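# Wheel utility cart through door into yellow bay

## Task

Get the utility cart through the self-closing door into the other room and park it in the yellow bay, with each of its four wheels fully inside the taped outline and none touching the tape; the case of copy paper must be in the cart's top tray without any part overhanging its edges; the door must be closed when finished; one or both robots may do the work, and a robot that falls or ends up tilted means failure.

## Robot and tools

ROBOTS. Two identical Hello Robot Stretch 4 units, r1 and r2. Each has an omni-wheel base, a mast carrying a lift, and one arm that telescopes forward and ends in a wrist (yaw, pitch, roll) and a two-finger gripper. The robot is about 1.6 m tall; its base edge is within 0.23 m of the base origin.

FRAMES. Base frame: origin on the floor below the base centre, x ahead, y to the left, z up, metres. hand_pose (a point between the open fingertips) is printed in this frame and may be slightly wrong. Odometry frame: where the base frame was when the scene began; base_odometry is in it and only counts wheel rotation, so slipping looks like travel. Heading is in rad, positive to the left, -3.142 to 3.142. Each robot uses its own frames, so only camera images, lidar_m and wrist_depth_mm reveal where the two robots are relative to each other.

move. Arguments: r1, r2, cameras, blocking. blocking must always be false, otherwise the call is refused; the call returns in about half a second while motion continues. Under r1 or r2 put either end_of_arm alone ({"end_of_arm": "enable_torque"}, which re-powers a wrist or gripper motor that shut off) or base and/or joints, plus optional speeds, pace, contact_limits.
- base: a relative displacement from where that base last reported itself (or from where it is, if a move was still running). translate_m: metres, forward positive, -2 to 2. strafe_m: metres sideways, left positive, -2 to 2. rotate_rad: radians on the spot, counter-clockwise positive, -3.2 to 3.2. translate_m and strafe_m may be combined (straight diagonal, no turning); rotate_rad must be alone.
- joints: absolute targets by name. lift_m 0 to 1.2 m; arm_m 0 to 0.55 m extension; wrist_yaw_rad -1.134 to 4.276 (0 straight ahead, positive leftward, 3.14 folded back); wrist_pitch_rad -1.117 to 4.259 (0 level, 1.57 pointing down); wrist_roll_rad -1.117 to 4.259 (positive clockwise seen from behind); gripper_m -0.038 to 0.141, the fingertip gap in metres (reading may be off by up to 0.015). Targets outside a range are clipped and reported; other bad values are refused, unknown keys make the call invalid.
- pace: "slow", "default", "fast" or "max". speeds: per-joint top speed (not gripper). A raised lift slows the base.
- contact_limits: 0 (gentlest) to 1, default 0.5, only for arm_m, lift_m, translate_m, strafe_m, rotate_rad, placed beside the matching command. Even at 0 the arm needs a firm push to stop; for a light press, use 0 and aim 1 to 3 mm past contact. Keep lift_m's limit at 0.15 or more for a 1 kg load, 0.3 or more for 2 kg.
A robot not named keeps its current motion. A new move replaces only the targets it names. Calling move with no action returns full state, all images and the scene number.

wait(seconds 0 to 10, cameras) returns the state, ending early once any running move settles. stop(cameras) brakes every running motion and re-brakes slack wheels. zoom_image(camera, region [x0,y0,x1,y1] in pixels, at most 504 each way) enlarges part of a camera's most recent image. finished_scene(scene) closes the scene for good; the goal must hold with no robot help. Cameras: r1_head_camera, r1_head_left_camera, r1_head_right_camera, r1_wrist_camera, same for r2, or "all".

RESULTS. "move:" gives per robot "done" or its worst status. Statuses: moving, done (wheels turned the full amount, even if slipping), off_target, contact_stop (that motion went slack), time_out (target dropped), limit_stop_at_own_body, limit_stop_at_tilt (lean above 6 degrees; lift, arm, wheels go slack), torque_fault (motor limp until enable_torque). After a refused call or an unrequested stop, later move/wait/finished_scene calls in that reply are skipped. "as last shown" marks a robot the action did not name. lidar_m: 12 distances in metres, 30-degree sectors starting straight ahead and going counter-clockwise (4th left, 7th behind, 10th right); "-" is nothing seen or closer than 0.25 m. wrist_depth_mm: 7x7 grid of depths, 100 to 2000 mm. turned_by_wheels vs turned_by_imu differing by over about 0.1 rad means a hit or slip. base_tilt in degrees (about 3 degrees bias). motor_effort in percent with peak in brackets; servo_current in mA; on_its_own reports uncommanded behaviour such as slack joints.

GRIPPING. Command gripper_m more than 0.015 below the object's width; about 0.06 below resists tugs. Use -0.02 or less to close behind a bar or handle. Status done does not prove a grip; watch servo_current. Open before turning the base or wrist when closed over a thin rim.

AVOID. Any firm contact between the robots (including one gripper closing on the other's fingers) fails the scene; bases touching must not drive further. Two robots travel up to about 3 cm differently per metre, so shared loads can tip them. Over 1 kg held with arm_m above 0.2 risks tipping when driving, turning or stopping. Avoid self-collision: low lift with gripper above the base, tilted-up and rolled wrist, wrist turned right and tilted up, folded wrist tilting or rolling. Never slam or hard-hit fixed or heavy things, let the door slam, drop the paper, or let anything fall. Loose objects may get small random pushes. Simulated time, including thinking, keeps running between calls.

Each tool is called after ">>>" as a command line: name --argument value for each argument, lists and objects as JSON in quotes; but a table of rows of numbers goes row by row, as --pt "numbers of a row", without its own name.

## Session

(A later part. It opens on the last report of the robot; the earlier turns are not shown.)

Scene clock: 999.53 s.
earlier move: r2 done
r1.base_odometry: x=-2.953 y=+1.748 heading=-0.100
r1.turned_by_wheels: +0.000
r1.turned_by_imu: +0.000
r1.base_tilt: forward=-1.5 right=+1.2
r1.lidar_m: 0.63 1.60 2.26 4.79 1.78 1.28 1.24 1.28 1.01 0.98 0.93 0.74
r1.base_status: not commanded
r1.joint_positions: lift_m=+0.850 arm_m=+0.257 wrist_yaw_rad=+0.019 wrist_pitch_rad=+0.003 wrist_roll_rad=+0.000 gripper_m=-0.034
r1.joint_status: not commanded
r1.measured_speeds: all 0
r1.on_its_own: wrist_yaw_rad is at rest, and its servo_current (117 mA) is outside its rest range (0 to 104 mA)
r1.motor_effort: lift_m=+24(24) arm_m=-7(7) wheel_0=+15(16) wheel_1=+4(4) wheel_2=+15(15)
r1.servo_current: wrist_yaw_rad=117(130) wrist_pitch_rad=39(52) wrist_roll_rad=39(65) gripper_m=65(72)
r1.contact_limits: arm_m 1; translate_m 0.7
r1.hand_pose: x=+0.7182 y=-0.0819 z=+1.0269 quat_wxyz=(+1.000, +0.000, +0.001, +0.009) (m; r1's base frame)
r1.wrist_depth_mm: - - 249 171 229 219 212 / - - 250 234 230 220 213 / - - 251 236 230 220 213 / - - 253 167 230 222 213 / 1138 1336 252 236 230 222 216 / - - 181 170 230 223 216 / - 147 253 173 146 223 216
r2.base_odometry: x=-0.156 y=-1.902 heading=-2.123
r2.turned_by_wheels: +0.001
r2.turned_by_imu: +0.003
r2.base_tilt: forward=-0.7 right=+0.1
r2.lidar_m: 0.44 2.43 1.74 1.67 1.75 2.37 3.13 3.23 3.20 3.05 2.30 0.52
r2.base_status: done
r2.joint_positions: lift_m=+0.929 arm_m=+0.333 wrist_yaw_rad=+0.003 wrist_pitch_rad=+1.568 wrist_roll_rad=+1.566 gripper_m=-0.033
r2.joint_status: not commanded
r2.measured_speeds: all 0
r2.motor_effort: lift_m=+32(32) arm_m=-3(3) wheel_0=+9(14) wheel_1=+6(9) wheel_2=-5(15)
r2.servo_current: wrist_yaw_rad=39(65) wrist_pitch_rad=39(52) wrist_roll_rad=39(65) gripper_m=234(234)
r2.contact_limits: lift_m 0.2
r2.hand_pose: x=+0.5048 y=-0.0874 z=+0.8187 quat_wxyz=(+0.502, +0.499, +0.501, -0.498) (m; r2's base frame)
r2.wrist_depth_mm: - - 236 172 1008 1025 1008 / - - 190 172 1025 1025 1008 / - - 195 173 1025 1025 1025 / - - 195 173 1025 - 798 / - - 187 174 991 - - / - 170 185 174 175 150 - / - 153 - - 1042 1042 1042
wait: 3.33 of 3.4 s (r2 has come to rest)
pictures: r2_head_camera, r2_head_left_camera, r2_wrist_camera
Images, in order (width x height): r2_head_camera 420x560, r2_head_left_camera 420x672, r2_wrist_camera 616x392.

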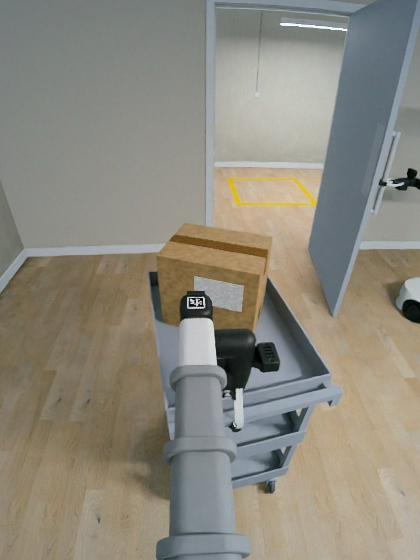

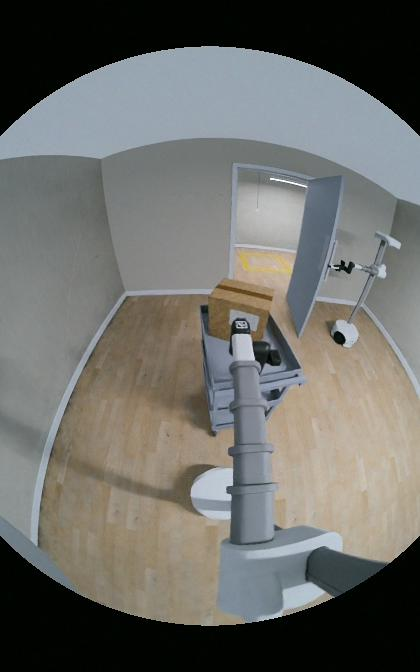

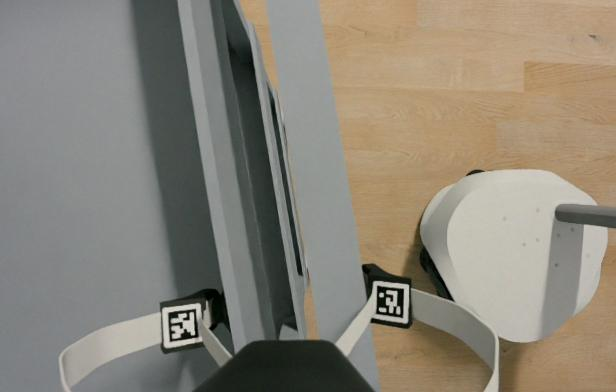

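>>> move --blocking false --r2 '{"base":{"translate_m":-0.5,"strafe_m":0.0},"pace":"slow"}'

>>> wait --seconds 5.8

>>> move --blocking false --r2 '{"joints":{"gripper_m":0.141}}'

>>> wait --seconds 1.7

>>> move --blocking false --r2 '{"joints":{"lift_m":1.15,"arm_m":0.05}}'

>>> wait --seconds 2 --cameras '["r2_head_camera","r2_head_left_camera","r2_wrist_camera"]'

Scene clock: 1017.63 s.
move: r2 moving
r1.base_odometry: x=-2.953 y=+1.748 heading=-0.100
r1.turned_by_wheels: +0.000
r1.turned_by_imu: +0.000
r1.base_tilt: forward=-1.6 right=+1.2
r1.lidar_m: 0.66 1.61 2.27 4.78 1.76 1.30 1.23 1.29 1.02 0.98 0.91 0.72
r1.base_status: not commanded
r1.joint_positions: lift_m=+0.850 arm_m=+0.257 wrist_yaw_rad=+0.019 wrist_pitch_rad=+0.003 wrist_roll_rad=+0.000 gripper_m=-0.034
r1.joint_status: not commanded
r1.measured_speeds: all 0
r1.motor_effort: lift_m=+24(24) arm_m=-7(7) wheel_0=+15(16) wheel_1=+4(4) wheel_2=+15(15)
r1.servo_current: wrist_yaw_rad=117(117) wrist_pitch_rad=39(52) wrist_roll_rad=33(52) gripper_m=59(65)
r1.contact_limits: arm_m 1; translate_m 0.7
r1.hand_pose: x=+0.7182 y=-0.0819 z=+1.0269 quat_wxyz=(+1.000, +0.000, +0.001, +0.009) (m; r1's base frame)
r1.wrist_depth_mm: - - 249 172 229 219 211 / - - 250 234 229 220 214 / - - 252 236 230 220 214 / - - 252 167 230 222 213 / 1118 1336 253 237 231 222 214 / - - 182 170 230 223 216 / - 146 252 173 146 221 217
r2.base_odometry: x=-0.150 y=-1.892 heading=-2.122
r2.turned_by_wheels: +0.001
r2.turned_by_imu: +0.001
r2.base_tilt: forward=-0.7 right=+0.1
r2.lidar_m: 0.43 2.42 1.75 1.68 1.76 2.35 3.12 3.21 3.18 3.05 2.25 0.52
r2.base_status: translate_m moving; strafe_m moving
r2.joint_positions: lift_m=+0.929 arm_m=+0.333 wrist_yaw_rad=+0.004 wrist_pitch_rad=+1.567 wrist_roll_rad=+1.566 gripper_m=-0.033
r2.joint_status: not commanded
r2.measured_speeds: translate_m=-0.048 strafe_m=+0.000 rotate_rad=+0.002 lift_m=+0.000 arm_m=+0.000 wrist_yaw_rad=+0.000 wrist_pitch_rad=-0.001 wrist_roll_rad=+0.000
r2.motor_effort: lift_m=+31(32) arm_m=-3(4) wheel_0=-2(8) wheel_1=-4(5) wheel_2=+13(14)
r2.servo_current: wrist_yaw_rad=52(52) wrist_pitch_rad=46(46) wrist_roll_rad=52(65) gripper_m=221(228)
r2.contact_limits: lift_m 0.2
r2.hand_pose: x=+0.5055 y=-0.0874 z=+0.8187 quat_wxyz=(+0.503, +0.499, +0.501, -0.497) (m; r2's base frame)
r2.wrist_depth_mm: - - 240 172 1042 1008 1008 / - - 189 172 1008 1025 1025 / - - 191 173 1025 1008 1025 / - - 202 174 1025 - - / - - 190 174 1042 - - / - 164 182 175 174 149 - / - 152 151 - 1042 1060 1042
pictures: none

Scene clock: 1023.43 s.
earlier move: r2 done
r1.base_odometry: x=-2.953 y=+1.748 heading=-0.100
r1.turned_by_wheels: +0.000
r1.turned_by_imu: +0.000
r1.base_tilt: forward=-1.6 right=+1.2
r1.lidar_m: 0.63 1.77 2.04 4.78 1.81 1.31 1.23 1.30 1.01 0.97 0.92 0.74
r1.base_status: not commanded
r1.joint_positions: lift_m=+0.850 arm_m=+0.257 wrist_yaw_rad=+0.019 wrist_pitch_rad=+0.003 wrist_roll_rad=+0.000 gripper_m=-0.034
r1.joint_status: not commanded
r1.measured_speeds: all 0
r1.motor_effort: lift_m=+24(24) arm_m=-7(7) wheel_0=+16(16) wheel_1=+4(4) wheel_2=+15(15)
r1.servo_current: wrist_yaw_rad=104(130) wrist_pitch_rad=52(52) wrist_roll_rad=52(65) gripper_m=72(72)
r1.contact_limits: arm_m 1; translate_m 0.7
r1.hand_pose: x=+0.7182 y=-0.0819 z=+1.0269 quat_wxyz=(+1.000, +0.000, +0.001, +0.009) (m; r1's base frame)
r1.wrist_depth_mm: - - 250 171 229 219 211 / - - 250 234 228 220 214 / - - 251 235 230 220 215 / - - 251 167 230 221 213 / - - 252 236 232 223 215 / - - 182 170 231 222 216 / - 154 252 172 146 223 217
r2.base_odometry: x=+0.106 y=-1.476 heading=-2.123
r2.turned_by_wheels: -0.001
r2.turned_by_imu: +0.000
r2.base_tilt: forward=-0.6 right=+0.1
r2.lidar_m: 0.45 2.42 1.76 1.67 1.72 2.36 2.60 2.72 3.21 3.07 3.18 0.52
r2.base_status: done
r2.joint_positions: lift_m=+0.929 arm_m=+0.333 wrist_yaw_rad=+0.004 wrist_pitch_rad=+1.566 wrist_roll_rad=+1.567 gripper_m=-0.033
r2.joint_status: not commanded
r2.measured_speeds: all 0
r2.motor_effort: lift_m=+31(32) arm_m=-3(4) wheel_0=-4(11) wheel_1=-5(8) wheel_2=+4(15)
r2.servo_current: wrist_yaw_rad=46(65) wrist_pitch_rad=39(52) wrist_roll_rad=59(65) gripper_m=234(234)
r2.contact_limits: lift_m 0.2
r2.hand_pose: x=+0.5056 y=-0.0874 z=+0.8187 quat_wxyz=(+0.503, +0.499, +0.501, -0.497) (m; r2's base frame)
r2.wrist_depth_mm: - - 182 173 1008 1008 1008 / - - 180 173 1025 1025 1008 / - - 176 174 1025 1025 1025 / - - - 174 1042 - 809 / - - 197 174 1025 - - / - 165 187 175 175 - - / - - - - 1025 1042 1042
wait: 5.80 s; at rest by 5.77 s
pictures: none

Scene clock: 1023.93 s.
move: r2 moving
r1: as last shown
r1.base_tilt: forward=-1.5 right=+1.3
r1.lidar_m: 0.64 1.77 2.03 4.80 1.76 1.27 1.23 1.29 1.03 0.96 0.90 0.73
r1.servo_current: wrist_yaw_rad=130(130) wrist_pitch_rad=46(52) wrist_roll_rad=46(65) gripper_m=59(72)
r1.contact_limits: arm_m 1; translate_m 0.7
r1.wrist_depth_mm: - - 248 171 228 219 213 / - - 250 234 229 220 214 / - - 251 236 230 220 213 / - - 252 167 230 220 214 / - - 253 236 230 223 216 / - - 182 170 231 223 216 / - 154 254 173 146 221 216
r2.base_odometry: x=+0.106 y=-1.476 heading=-2.123
r2.turned_by_wheels: +0.000
r2.turned_by_imu: +0.000
r2.base_tilt: forward=-0.6 right=+0.1
r2.lidar_m: 0.45 2.42 1.76 1.66 1.72 2.39 2.61 2.71 3.21 3.07 3.18 0.51
r2.base_status: not commanded
r2.joint_positions: lift_m=+0.929 arm_m=+0.333 wrist_yaw_rad=+0.004 wrist_pitch_rad=+1.566 wrist_roll_rad=+1.567 gripper_m=-0.008
r2.joint_status: gripper_m moving
r2.measured_speeds: translate_m=+0.000 strafe_m=+0.000 rotate_rad=+0.000 lift_m=+0.002 arm_m=+0.000 wrist_yaw_rad=+0.000 wrist_pitch_rad=+0.000 wrist_roll_rad=+0.000
r2.motor_effort: lift_m=+29(32) arm_m=-3(4) wheel_0=-4(4) wheel_1=-5(5) wheel_2=+4(4)
r2.servo_current: wrist_yaw_rad=52(65) wrist_pitch_rad=46(52) wrist_roll_rad=52(59) gripper_m=52(254)
r2.contact_limits: lift_m 0.2
r2.hand_pose: x=+0.5056 y=-0.0874 z=+0.8190 quat_wxyz=(+0.503, +0.499, +0.501, -0.497) (m; r2's base frame)
r2.wrist_depth_mm: - - 179 176 1025 1008 1008 / - - 207 176 1025 1042 1008 / - - 178 500 1008 1042 1008 / - - 198 178 1025 - 809 / - - 191 178 1025 - - / - 165 182 178 177 - - / - - - - 1025 1025 1008
pictures: none

Scene clock: 1025.63 s.
earlier move: r2 moving
r1.base_odometry: x=-2.953 y=+1.748 heading=-0.100
r1.turned_by_wheels: +0.000
r1.turned_by_imu: +0.000
r1.base_tilt: forward=-1.5 right=+1.2
r1.lidar_m: 0.63 1.77 2.01 4.79 1.79 1.29 1.24 1.30 1.03 0.97 0.91 0.70
r1.base_status: not commanded
r1.joint_positions: lift_m=+0.850 arm_m=+0.257 wrist_yaw_rad=+0.019 wrist_pitch_rad=+0.003 wrist_roll_rad=+0.000 gripper_m=-0.034
r1.joint_status: not commanded
r1.measured_speeds: all 0
r1.motor_effort: lift_m=+24(24) arm_m=-7(7) wheel_0=+15(16) wheel_1=+4(4) wheel_2=+15(15)
r1.servo_current: wrist_yaw_rad=98(130) wrist_pitch_rad=39(52) wrist_roll_rad=59(65) gripper_m=65(78)
r1.contact_limits: arm_m 1; translate_m 0.7
r1.hand_pose: x=+0.7182 y=-0.0819 z=+1.0269 quat_wxyz=(+1.000, +0.000, +0.001, +0.009) (m; r1's base frame)
r1.wrist_depth_mm: - - 248 172 228 218 212 / - - 251 235 230 219 213 / - - 250 235 229 221 214 / - - 253 167 230 222 213 / - - 252 238 231 221 215 / - - 182 170 231 223 216 / - 154 253 173 146 221 216
r2.base_odometry: x=+0.106 y=-1.476 heading=-2.123
r2.turned_by_wheels: +0.000
r2.turned_by_imu: +0.000
r2.base_tilt: forward=-0.7 right=+0.0
r2.lidar_m: 0.45 2.43 1.77 1.67 1.73 2.37 2.60 2.73 3.17 3.04 3.19 0.51
r2.base_status: not commanded
r2.joint_positions: lift_m=+0.930 arm_m=+0.333 wrist_yaw_rad=+0.003 wrist_pitch_rad=+1.567 wrist_roll_rad=+1.568 gripper_m=+0.140
r2.joint_status: gripper_m moving
r2.measured_speeds: all 0
r2.motor_effort: lift_m=+18(32) arm_m=+1(4) wheel_0=-3(4) wheel_1=-5(5) wheel_2=+4(4)
r2.servo_current: wrist_yaw_rad=46(65) wrist_pitch_rad=26(52) wrist_roll_rad=52(59) gripper_m=52(254)
r2.contact_limits: lift_m 0.2
r2.hand_pose: x=+0.5053 y=-0.0874 z=+0.8198 quat_wxyz=(+0.502, +0.499, +0.501, -0.497) (m; r2's base frame)
r2.wrist_depth_mm: - - 212 181 1008 1025 1008 / - - 205 181 1025 1008 1025 / - - 202 500 1025 1025 1025 / - - 196 181 1025 - 809 / - - 191 182 1042 - - / - 184 185 181 197 188 - / - - - - 1042 1042 1042
wait: 1.70 s; no rest
pictures: none

Scene clock: 1026.13 s.
earlier move: r2 done
move: r2 moving
r1: as last shown
r1.base_tilt: forward=-1.6 right=+1.2
r1.lidar_m: 0.63 1.80 2.05 4.80 1.77 1.31 1.23 1.28 1.05 0.97 0.92 0.72
r1.servo_current: wrist_yaw_rad=104(117) wrist_pitch_rad=46(46) wrist_roll_rad=52(72) gripper_m=65(65)
r1.contact_limits: arm_m 1; translate_m 0.7
r1.wrist_depth_mm: - - 249 172 228 220 213 / - - 250 234 229 220 215 / - - 250 235 230 220 214 / - - 251 167 231 221 213 / - - 252 236 232 222 216 / - - 181 171 230 222 216 / - 154 252 173 146 223 217
r2.base_odometry: x=+0.106 y=-1.476 heading=-2.123
r2.turned_by_wheels: +0.000
r2.turned_by_imu: +0.000
r2.base_tilt: forward=-0.7 right=+0.1
r2.lidar_m: 0.45 2.42 1.76 1.68 1.73 2.39 2.61 2.71 3.17 3.06 3.21 0.47
r2.base_status: not commanded
r2.joint_positions: lift_m=+0.968 arm_m=+0.283 wrist_yaw_rad=+0.003 wrist_pitch_rad=+1.567 wrist_roll_rad=+1.568 gripper_m=+0.141
r2.joint_status: lift_m moving; arm_m moving; the others done
r2.measured_speeds: translate_m=+0.000 strafe_m=+0.000 rotate_rad=+0.000 lift_m=+0.148 arm_m=-0.195 wrist_yaw_rad=+0.000 wrist_pitch_rad=+0.000 wrist_roll_rad=+0.000
r2.motor_effort: lift_m=+24(24) arm_m=-5(9) wheel_0=-4(4) wheel_1=-5(5) wheel_2=+4(4)
r2.servo_current: wrist_yaw_rad=46(59) wrist_pitch_rad=46(52) wrist_roll_rad=46(52) gripper_m=52(52)
r2.hand_pose: x=+0.4548 y=-0.0874 z=+0.8575 quat_wxyz=(+0.502, +0.500, +0.500, -0.498) (m; r2's base frame)
r2.wrist_depth_mm: - - 250 1078 1060 1060 1025 / - - 225 1060 1042 1060 1042 / - - 220 1060 1078 1042 1078 / - - 216 1060 1060 - 1042 / - - 215 1078 1060 - - / - 195 215 214 1042 184 1078 / - - 224 - 1060 1060 1060
pictures: none

Scene clock: 1027.63 s.
earlier move: r2 done
r1.base_odometry: x=-2.953 y=+1.748 heading=-0.100
r1.turned_by_wheels: +0.000
r1.turned_by_imu: +0.000
r1.base_tilt: forward=-1.6 right=+1.2
r1.lidar_m: 0.64 1.77 2.03 4.80 1.77 1.31 1.23 1.30 1.02 0.97 0.90 0.72
r1.base_status: not commanded
r1.joint_positions: lift_m=+0.850 arm_m=+0.257 wrist_yaw_rad=+0.019 wrist_pitch_rad=+0.003 wrist_roll_rad=+0.000 gripper_m=-0.034
r1.joint_status: not commanded
r1.measured_speeds: all 0
r1.motor_effort: lift_m=+24(24) arm_m=-7(7) wheel_0=+15(16) wheel_1=+4(4) wheel_2=+15(15)
r1.servo_current: wrist_yaw_rad=104(124) wrist_pitch_rad=46(52) wrist_roll_rad=33(72) gripper_m=65(72)
r1.contact_limits: arm_m 1; translate_m 0.7
r1.hand_pose: x=+0.7182 y=-0.0819 z=+1.0269 quat_wxyz=(+1.000, +0.000, +0.001, +0.009) (m; r1's base frame)
r1.wrist_depth_mm: - - 249 171 229 219 213 / - - 249 234 229 219 213 / - - 251 236 229 220 213 / - - 252 167 230 221 214 / - - 253 237 232 221 215 / - - 182 170 231 222 216 / - 154 252 173 146 222 216
r2.base_odometry: x=+0.106 y=-1.476 heading=-2.123
r2.turned_by_wheels: +0.000
r2.turned_by_imu: +0.000
r2.base_tilt: forward=-0.7 right=+0.1
r2.lidar_m: 0.46 2.42 1.75 1.69 1.71 2.37 2.61 2.72 3.22 3.05 3.20 0.49
r2.base_status: not commanded
r2.joint_positions: lift_m=+1.150 arm_m=+0.050 wrist_yaw_rad=+0.003 wrist_pitch_rad=+1.568 wrist_roll_rad=+1.568 gripper_m=+0.141
r2.joint_status: all done
r2.measured_speeds: all 0
r2.motor_effort: lift_m=+21(25) arm_m=-7(11) wheel_0=-3(4) wheel_1=-4(5) wheel_2=+4(4)
r2.servo_current: wrist_yaw_rad=39(59) wrist_pitch_rad=46(52) wrist_roll_rad=52(59) gripper_m=46(59)
r2.hand_pose: x=+0.2223 y=-0.0874 z=+1.0395 quat_wxyz=(+0.502, +0.500, +0.500, -0.498) (m; r2's base frame)
r2.wrist_depth_mm: 418 1255 1229 1229 1229 1229 1255 / 415 1255 1255 1255 1255 1255 1229 / 418 778 1255 1281 1255 1229 1229 / 410 768 1255 1229 1118 1229 1229 / 407 750 1281 1255 - 1255 1255 / 404 217 1255 1281 198 1255 1229 / 413 1255 1255 - 1255 1255 1229
wait: 1.50 of 2 s (r2 has come to rest)
pictures: r2_head_camera, r2_head_left_camera, r2_wrist_camera
Images, in order (width x height): r2_head_camera 420x560, r2_head_left_camera 420x672, r2_wrist_camera 616x392.

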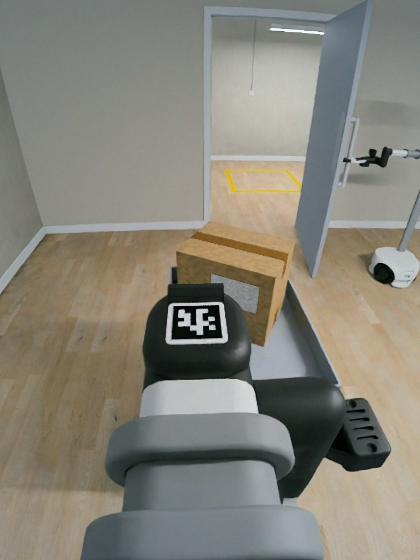

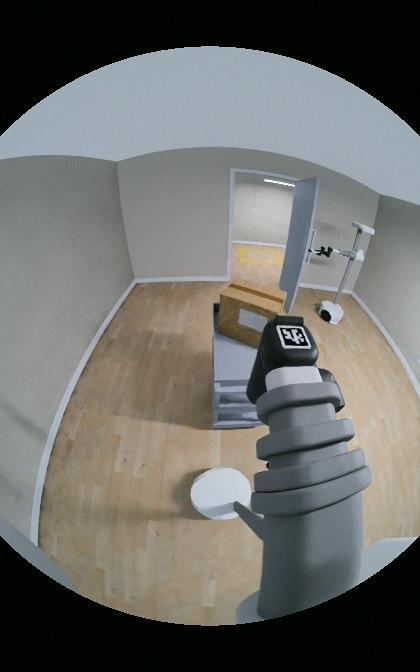

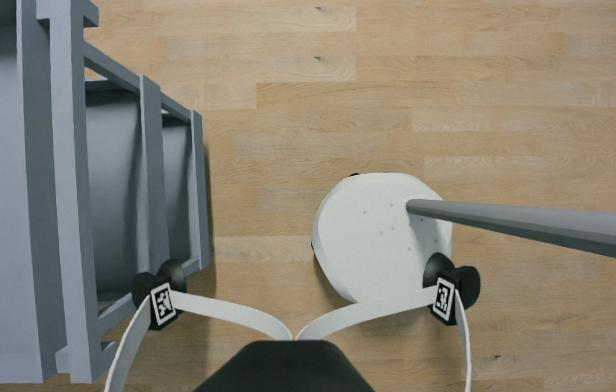

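>>> move --blocking false --r2 '{"base":{"strafe_m":0.6},"joints":{"arm_m":0.0},"pace":"fast"}'

>>> wait --seconds 2.6

>>> move --blocking false --r2 '{"base":{"rotate_rad":3.14}}'

>>> wait --seconds 4.5 --cameras '["r2_head_left_camera"]'

>>> move --blocking false --r2 '{"base":{"translate_m":-1.38}}'

>>> wait --seconds 6 --cameras '["r2_head_camera","r2_head_left_camera","r2_head_right_camera"]'

Scene clock: 1043.43 s.
move: r2 moving
r1: as last shown
r1.lidar_m: 0.61 1.77 2.04 4.78 1.78 1.32 1.23 1.31 1.02 0.97 0.91 0.72
r1.servo_current: wrist_yaw_rad=104(124) wrist_pitch_rad=46(46) wrist_roll_rad=39(59) gripper_m=65(72)
r1.contact_limits: arm_m 1; translate_m 0.7
r1.wrist_depth_mm: - - 248 171 229 219 213 / - - 249 234 229 220 214 / - - 251 235 229 220 213 / - - 252 167 230 221 213 / - - 253 236 231 222 215 / - - 182 170 231 223 216 / - 154 253 173 146 221 216
r2.base_odometry: x=+0.139 y=-1.496 heading=-2.123
r2.turned_by_wheels: +0.000
r2.turned_by_imu: +0.001
r2.base_tilt: forward=-0.6 right=+0.0
r2.lidar_m: 0.45 2.37 1.73 1.64 1.70 2.33 2.63 2.70 3.26 3.10 3.20 0.46
r2.base_status: strafe_m moving
r2.joint_positions: lift_m=+1.150 arm_m=+0.002 wrist_yaw_rad=+0.003 wrist_pitch_rad=+1.568 wrist_roll_rad=+1.568 gripper_m=+0.141
r2.joint_status: arm_m moving
r2.measured_speeds: translate_m=+0.000 strafe_m=+0.147 rotate_rad=-0.003 lift_m=+0.000 arm_m=-0.054 wrist_yaw_rad=+0.000 wrist_pitch_rad=+0.000 wrist_roll_rad=+0.000
r2.motor_effort: lift_m=+21(21) arm_m=-4(11) wheel_0=-10(12) wheel_1=+11(12) wheel_2=+0(4)
r2.servo_current: wrist_yaw_rad=65(65) wrist_pitch_rad=39(46) wrist_roll_rad=39(52) gripper_m=52(59)
r2.hand_pose: x=+0.1740 y=-0.0874 z=+1.0395 quat_wxyz=(+0.502, +0.500, +0.500, -0.498) (m; r2's base frame)
r2.wrist_depth_mm: 418 1255 1255 1229 1255 1229 1229 / 404 904 1229 1255 1255 1205 1255 / 404 - 1281 1281 1255 1229 1229 / 413 - 1255 1229 1255 1229 1229 / 421 732 1229 1255 - 1255 357 / 415 1255 1255 1281 199 1255 1229 / 1308 1255 1281 - 1255 1255 1281
pictures: none

Scene clock: 1046.03 s.
earlier move: r2 moving
r1.base_odometry: x=-2.953 y=+1.748 heading=-0.100
r1.turned_by_wheels: +0.000
r1.turned_by_imu: +0.000
r1.base_tilt: forward=-1.6 right=+1.2
r1.lidar_m: 0.65 1.78 2.03 4.78 1.78 1.30 1.23 1.31 1.01 0.96 0.92 0.72
r1.base_status: not commanded
r1.joint_positions: lift_m=+0.850 arm_m=+0.257 wrist_yaw_rad=+0.019 wrist_pitch_rad=+0.003 wrist_roll_rad=+0.000 gripper_m=-0.034
r1.joint_status: not commanded
r1.measured_speeds: all 0
r1.on_its_own: wrist_yaw_rad is at rest, and its servo_current (117 mA) is outside its rest range (0 to 104 mA)
r1.motor_effort: lift_m=+24(24) arm_m=-7(7) wheel_0=+15(16) wheel_1=+4(4) wheel_2=+15(15)
r1.servo_current: wrist_yaw_rad=117(124) wrist_pitch_rad=39(52) wrist_roll_rad=59(65) gripper_m=59(72)
r1.contact_limits: arm_m 1; translate_m 0.7
r1.hand_pose: x=+0.7182 y=-0.0819 z=+1.0269 quat_wxyz=(+1.000, +0.000, +0.001, +0.009) (m; r1's base frame)
r1.wrist_depth_mm: - - 249 171 228 219 212 / - - 250 235 229 220 214 / - - 251 236 231 220 213 / - - 252 167 231 221 214 / - - 253 237 231 222 214 / - - 182 171 230 221 216 / - 154 253 173 146 222 217
r2.base_odometry: x=+0.617 y=-1.791 heading=-2.123
r2.turned_by_wheels: +0.000
r2.turned_by_imu: +0.001
r2.base_tilt: forward=-0.6 right=+0.0
r2.lidar_m: 3.20 1.54 1.14 1.08 1.11 1.52 2.62 2.72 3.69 3.66 0.70 0.74
r2.base_status: strafe_m moving
r2.joint_positions: lift_m=+1.150 arm_m=+0.000 wrist_yaw_rad=+0.003 wrist_pitch_rad=+1.568 wrist_roll_rad=+1.568 gripper_m=+0.141
r2.joint_status: all done
r2.measured_speeds: all 0
r2.motor_effort: lift_m=+21(21) arm_m=-7(11) wheel_0=+0(12) wheel_1=+2(12) wheel_2=+1(4)
r2.servo_current: wrist_yaw_rad=46(65) wrist_pitch_rad=46(52) wrist_roll_rad=52(59) gripper_m=52(59)
r2.hand_pose: x=+0.1723 y=-0.0874 z=+1.0396 quat_wxyz=(+0.502, +0.500, +0.500, -0.498) (m; r2's base frame)
r2.wrist_depth_mm: - - 1255 1255 1255 1255 1255 / 1255 1255 1255 1229 1229 1229 1229 / 1255 1255 1255 1255 1255 1229 1255 / 1281 1255 1255 1281 1255 1255 1255 / 1229 1255 1255 1255 - 1255 353 / 1255 1255 1229 1255 212 1255 1229 / 1281 1255 1281 - 1229 1281 1281
wait: 2.60 s; no rest
pictures: none

Scene clock: 1046.53 s.
earlier move: r2 done
move: r2 moving
r1.base_odometry: x=-2.953 y=+1.748 heading=-0.100
r1.turned_by_wheels: +0.000
r1.turned_by_imu: +0.000
r1.base_tilt: forward=-1.5 right=+1.2
r1.lidar_m: 0.64 1.75 2.03 4.78 1.80 1.29 1.23 1.29 1.02 0.97 0.93 0.71
r1.base_status: not commanded
r1.joint_positions: lift_m=+0.850 arm_m=+0.257 wrist_yaw_rad=+0.019 wrist_pitch_rad=+0.003 wrist_roll_rad=+0.000 gripper_m=-0.034
r1.joint_status: not commanded
r1.measured_speeds: all 0
r1.motor_effort: lift_m=+24(24) arm_m=-7(7) wheel_0=+15(16) wheel_1=+4(4) wheel_2=+15(15)
r1.servo_current: wrist_yaw_rad=111(117) wrist_pitch_rad=46(46) wrist_roll_rad=39(65) gripper_m=65(65)
r1.contact_limits: arm_m 1; translate_m 0.7
r1.hand_pose: x=+0.7182 y=-0.0819 z=+1.0269 quat_wxyz=(+1.000, +0.000, +0.001, +0.009) (m; r1's base frame)
r1.wrist_depth_mm: - - 248 171 228 219 212 / - - 249 234 229 220 213 / - - 251 236 230 221 214 / - - 252 167 231 221 214 / - - 253 237 229 222 216 / - - 182 170 230 222 216 / - 154 254 173 146 220 216
r2.base_odometry: x=+0.617 y=-1.791 heading=-1.979
r2.turned_by_wheels: +0.144
r2.turned_by_imu: +0.140
r2.base_tilt: forward=-0.7 right=+0.1
r2.lidar_m: 2.82 1.36 1.10 1.08 1.15 1.84 2.62 2.88 3.73 3.67 0.69 0.86
r2.base_status: rotate_rad moving
r2.joint_positions: lift_m=+1.150 arm_m=+0.000 wrist_yaw_rad=+0.003 wrist_pitch_rad=+1.568 wrist_roll_rad=+1.568 gripper_m=+0.141
r2.joint_status: not commanded
r2.measured_speeds: translate_m=+0.000 strafe_m=+0.000 rotate_rad=+0.557 lift_m=+0.000 arm_m=+0.000 wrist_yaw_rad=+0.000 wrist_pitch_rad=+0.000 wrist_roll_rad=+0.000
r2.motor_effort: lift_m=+21(21) arm_m=-7(7) wheel_0=-8(8) wheel_1=-7(9) wheel_2=-8(10)
r2.servo_current: wrist_yaw_rad=39(59) wrist_pitch_rad=33(46) wrist_roll_rad=39(59) gripper_m=52(52)
r2.hand_pose: x=+0.1723 y=-0.0874 z=+1.0396 quat_wxyz=(+0.502, +0.500, +0.500, -0.498) (m; r2's base frame)
r2.wrist_depth_mm: 1255 - 1255 1229 1255 1281 1255 / 1255 1255 1205 1255 1229 1281 1255 / 1281 1255 1255 1229 1255 1229 1281 / 1255 1255 1229 1255 1229 1255 1255 / 1281 1255 1255 1255 - 1255 355 / 1255 1255 1255 1255 212 1281 1255 / 1281 1255 1255 - 1205 1255 1281
pictures: none

Scene clock: 1050.07 s.
earlier move: r2 done
r1.base_odometry: x=-2.953 y=+1.748 heading=-0.100
r1.turned_by_wheels: +0.000
r1.turned_by_imu: +0.000
r1.base_tilt: forward=-1.5 right=+1.3
r1.lidar_m: 0.64 1.79 2.03 4.80 1.76 1.32 1.23 1.28 1.02 0.96 0.91 0.73
r1.base_status: not commanded
r1.joint_positions: lift_m=+0.850 arm_m=+0.257 wrist_yaw_rad=+0.019 wrist_pitch_rad=+0.003 wrist_roll_rad=+0.000 gripper_m=-0.034
r1.joint_status: not commanded
r1.measured_speeds: all 0
r1.on_its_own: wrist_yaw_rad is at rest, and its servo_current (124 mA) is outside its rest range (0 to 104 mA)
r1.motor_effort: lift_m=+24(24) arm_m=-7(7) wheel_0=+15(16) wheel_1=+4(4) wheel_2=+15(15)
r1.servo_current: wrist_yaw_rad=124(143) wrist_pitch_rad=46(52) wrist_roll_rad=65(78) gripper_m=65(78)
r1.contact_limits: arm_m 1; translate_m 0.7
r1.hand_pose: x=+0.7182 y=-0.0819 z=+1.0269 quat_wxyz=(+1.000, +0.000, +0.001, +0.009) (m; r1's base frame)
r1.wrist_depth_mm: - - 248 172 229 219 212 / - - 250 234 229 220 215 / - - 251 236 229 222 214 / - - 253 167 230 221 213 / - - 253 237 231 222 216 / - - 182 170 230 222 216 / - 155 254 173 146 221 216
r2.base_odometry: x=+0.617 y=-1.791 heading=+1.016
r2.turned_by_wheels: +2.995
r2.turned_by_imu: +2.915
r2.base_tilt: forward=-0.7 right=+0.1
r2.lidar_m: 2.60 2.72 3.62 3.67 0.73 0.73 3.25 1.61 1.13 1.07 1.10 1.48
r2.base_status: done
r2.joint_positions: lift_m=+1.150 arm_m=+0.000 wrist_yaw_rad=+0.003 wrist_pitch_rad=+1.568 wrist_roll_rad=+1.568 gripper_m=+0.141
r2.joint_status: not commanded
r2.measured_speeds: all 0
r2.motor_effort: lift_m=+21(21) arm_m=-7(7) wheel_0=-5(9) wheel_1=-4(9) wheel_2=-5(11)
r2.servo_current: wrist_yaw_rad=46(65) wrist_pitch_rad=46(52) wrist_roll_rad=39(59) gripper_m=52(59)
r2.hand_pose: x=+0.1723 y=-0.0874 z=+1.0396 quat_wxyz=(+0.502, +0.500, +0.500, -0.498) (m; r2's base frame)
r2.wrist_depth_mm: 1255 1255 1255 1229 1255 1255 1229 / 1255 1205 1255 1308 1255 1229 1229 / 1281 1255 1281 1255 1255 1255 1255 / 1281 1281 1255 1281 1229 1255 1255 / 1255 1281 1229 1255 - 1255 353 / 1281 1229 1281 1229 211 1255 1255 / 1255 1255 1255 - 1255 1255 1255
wait: 3.53 of 4.5 s (r2 has come to rest)
pictures: r2_head_left_camera
Images, in order (width x height): r2_head_left_camera 420x672.

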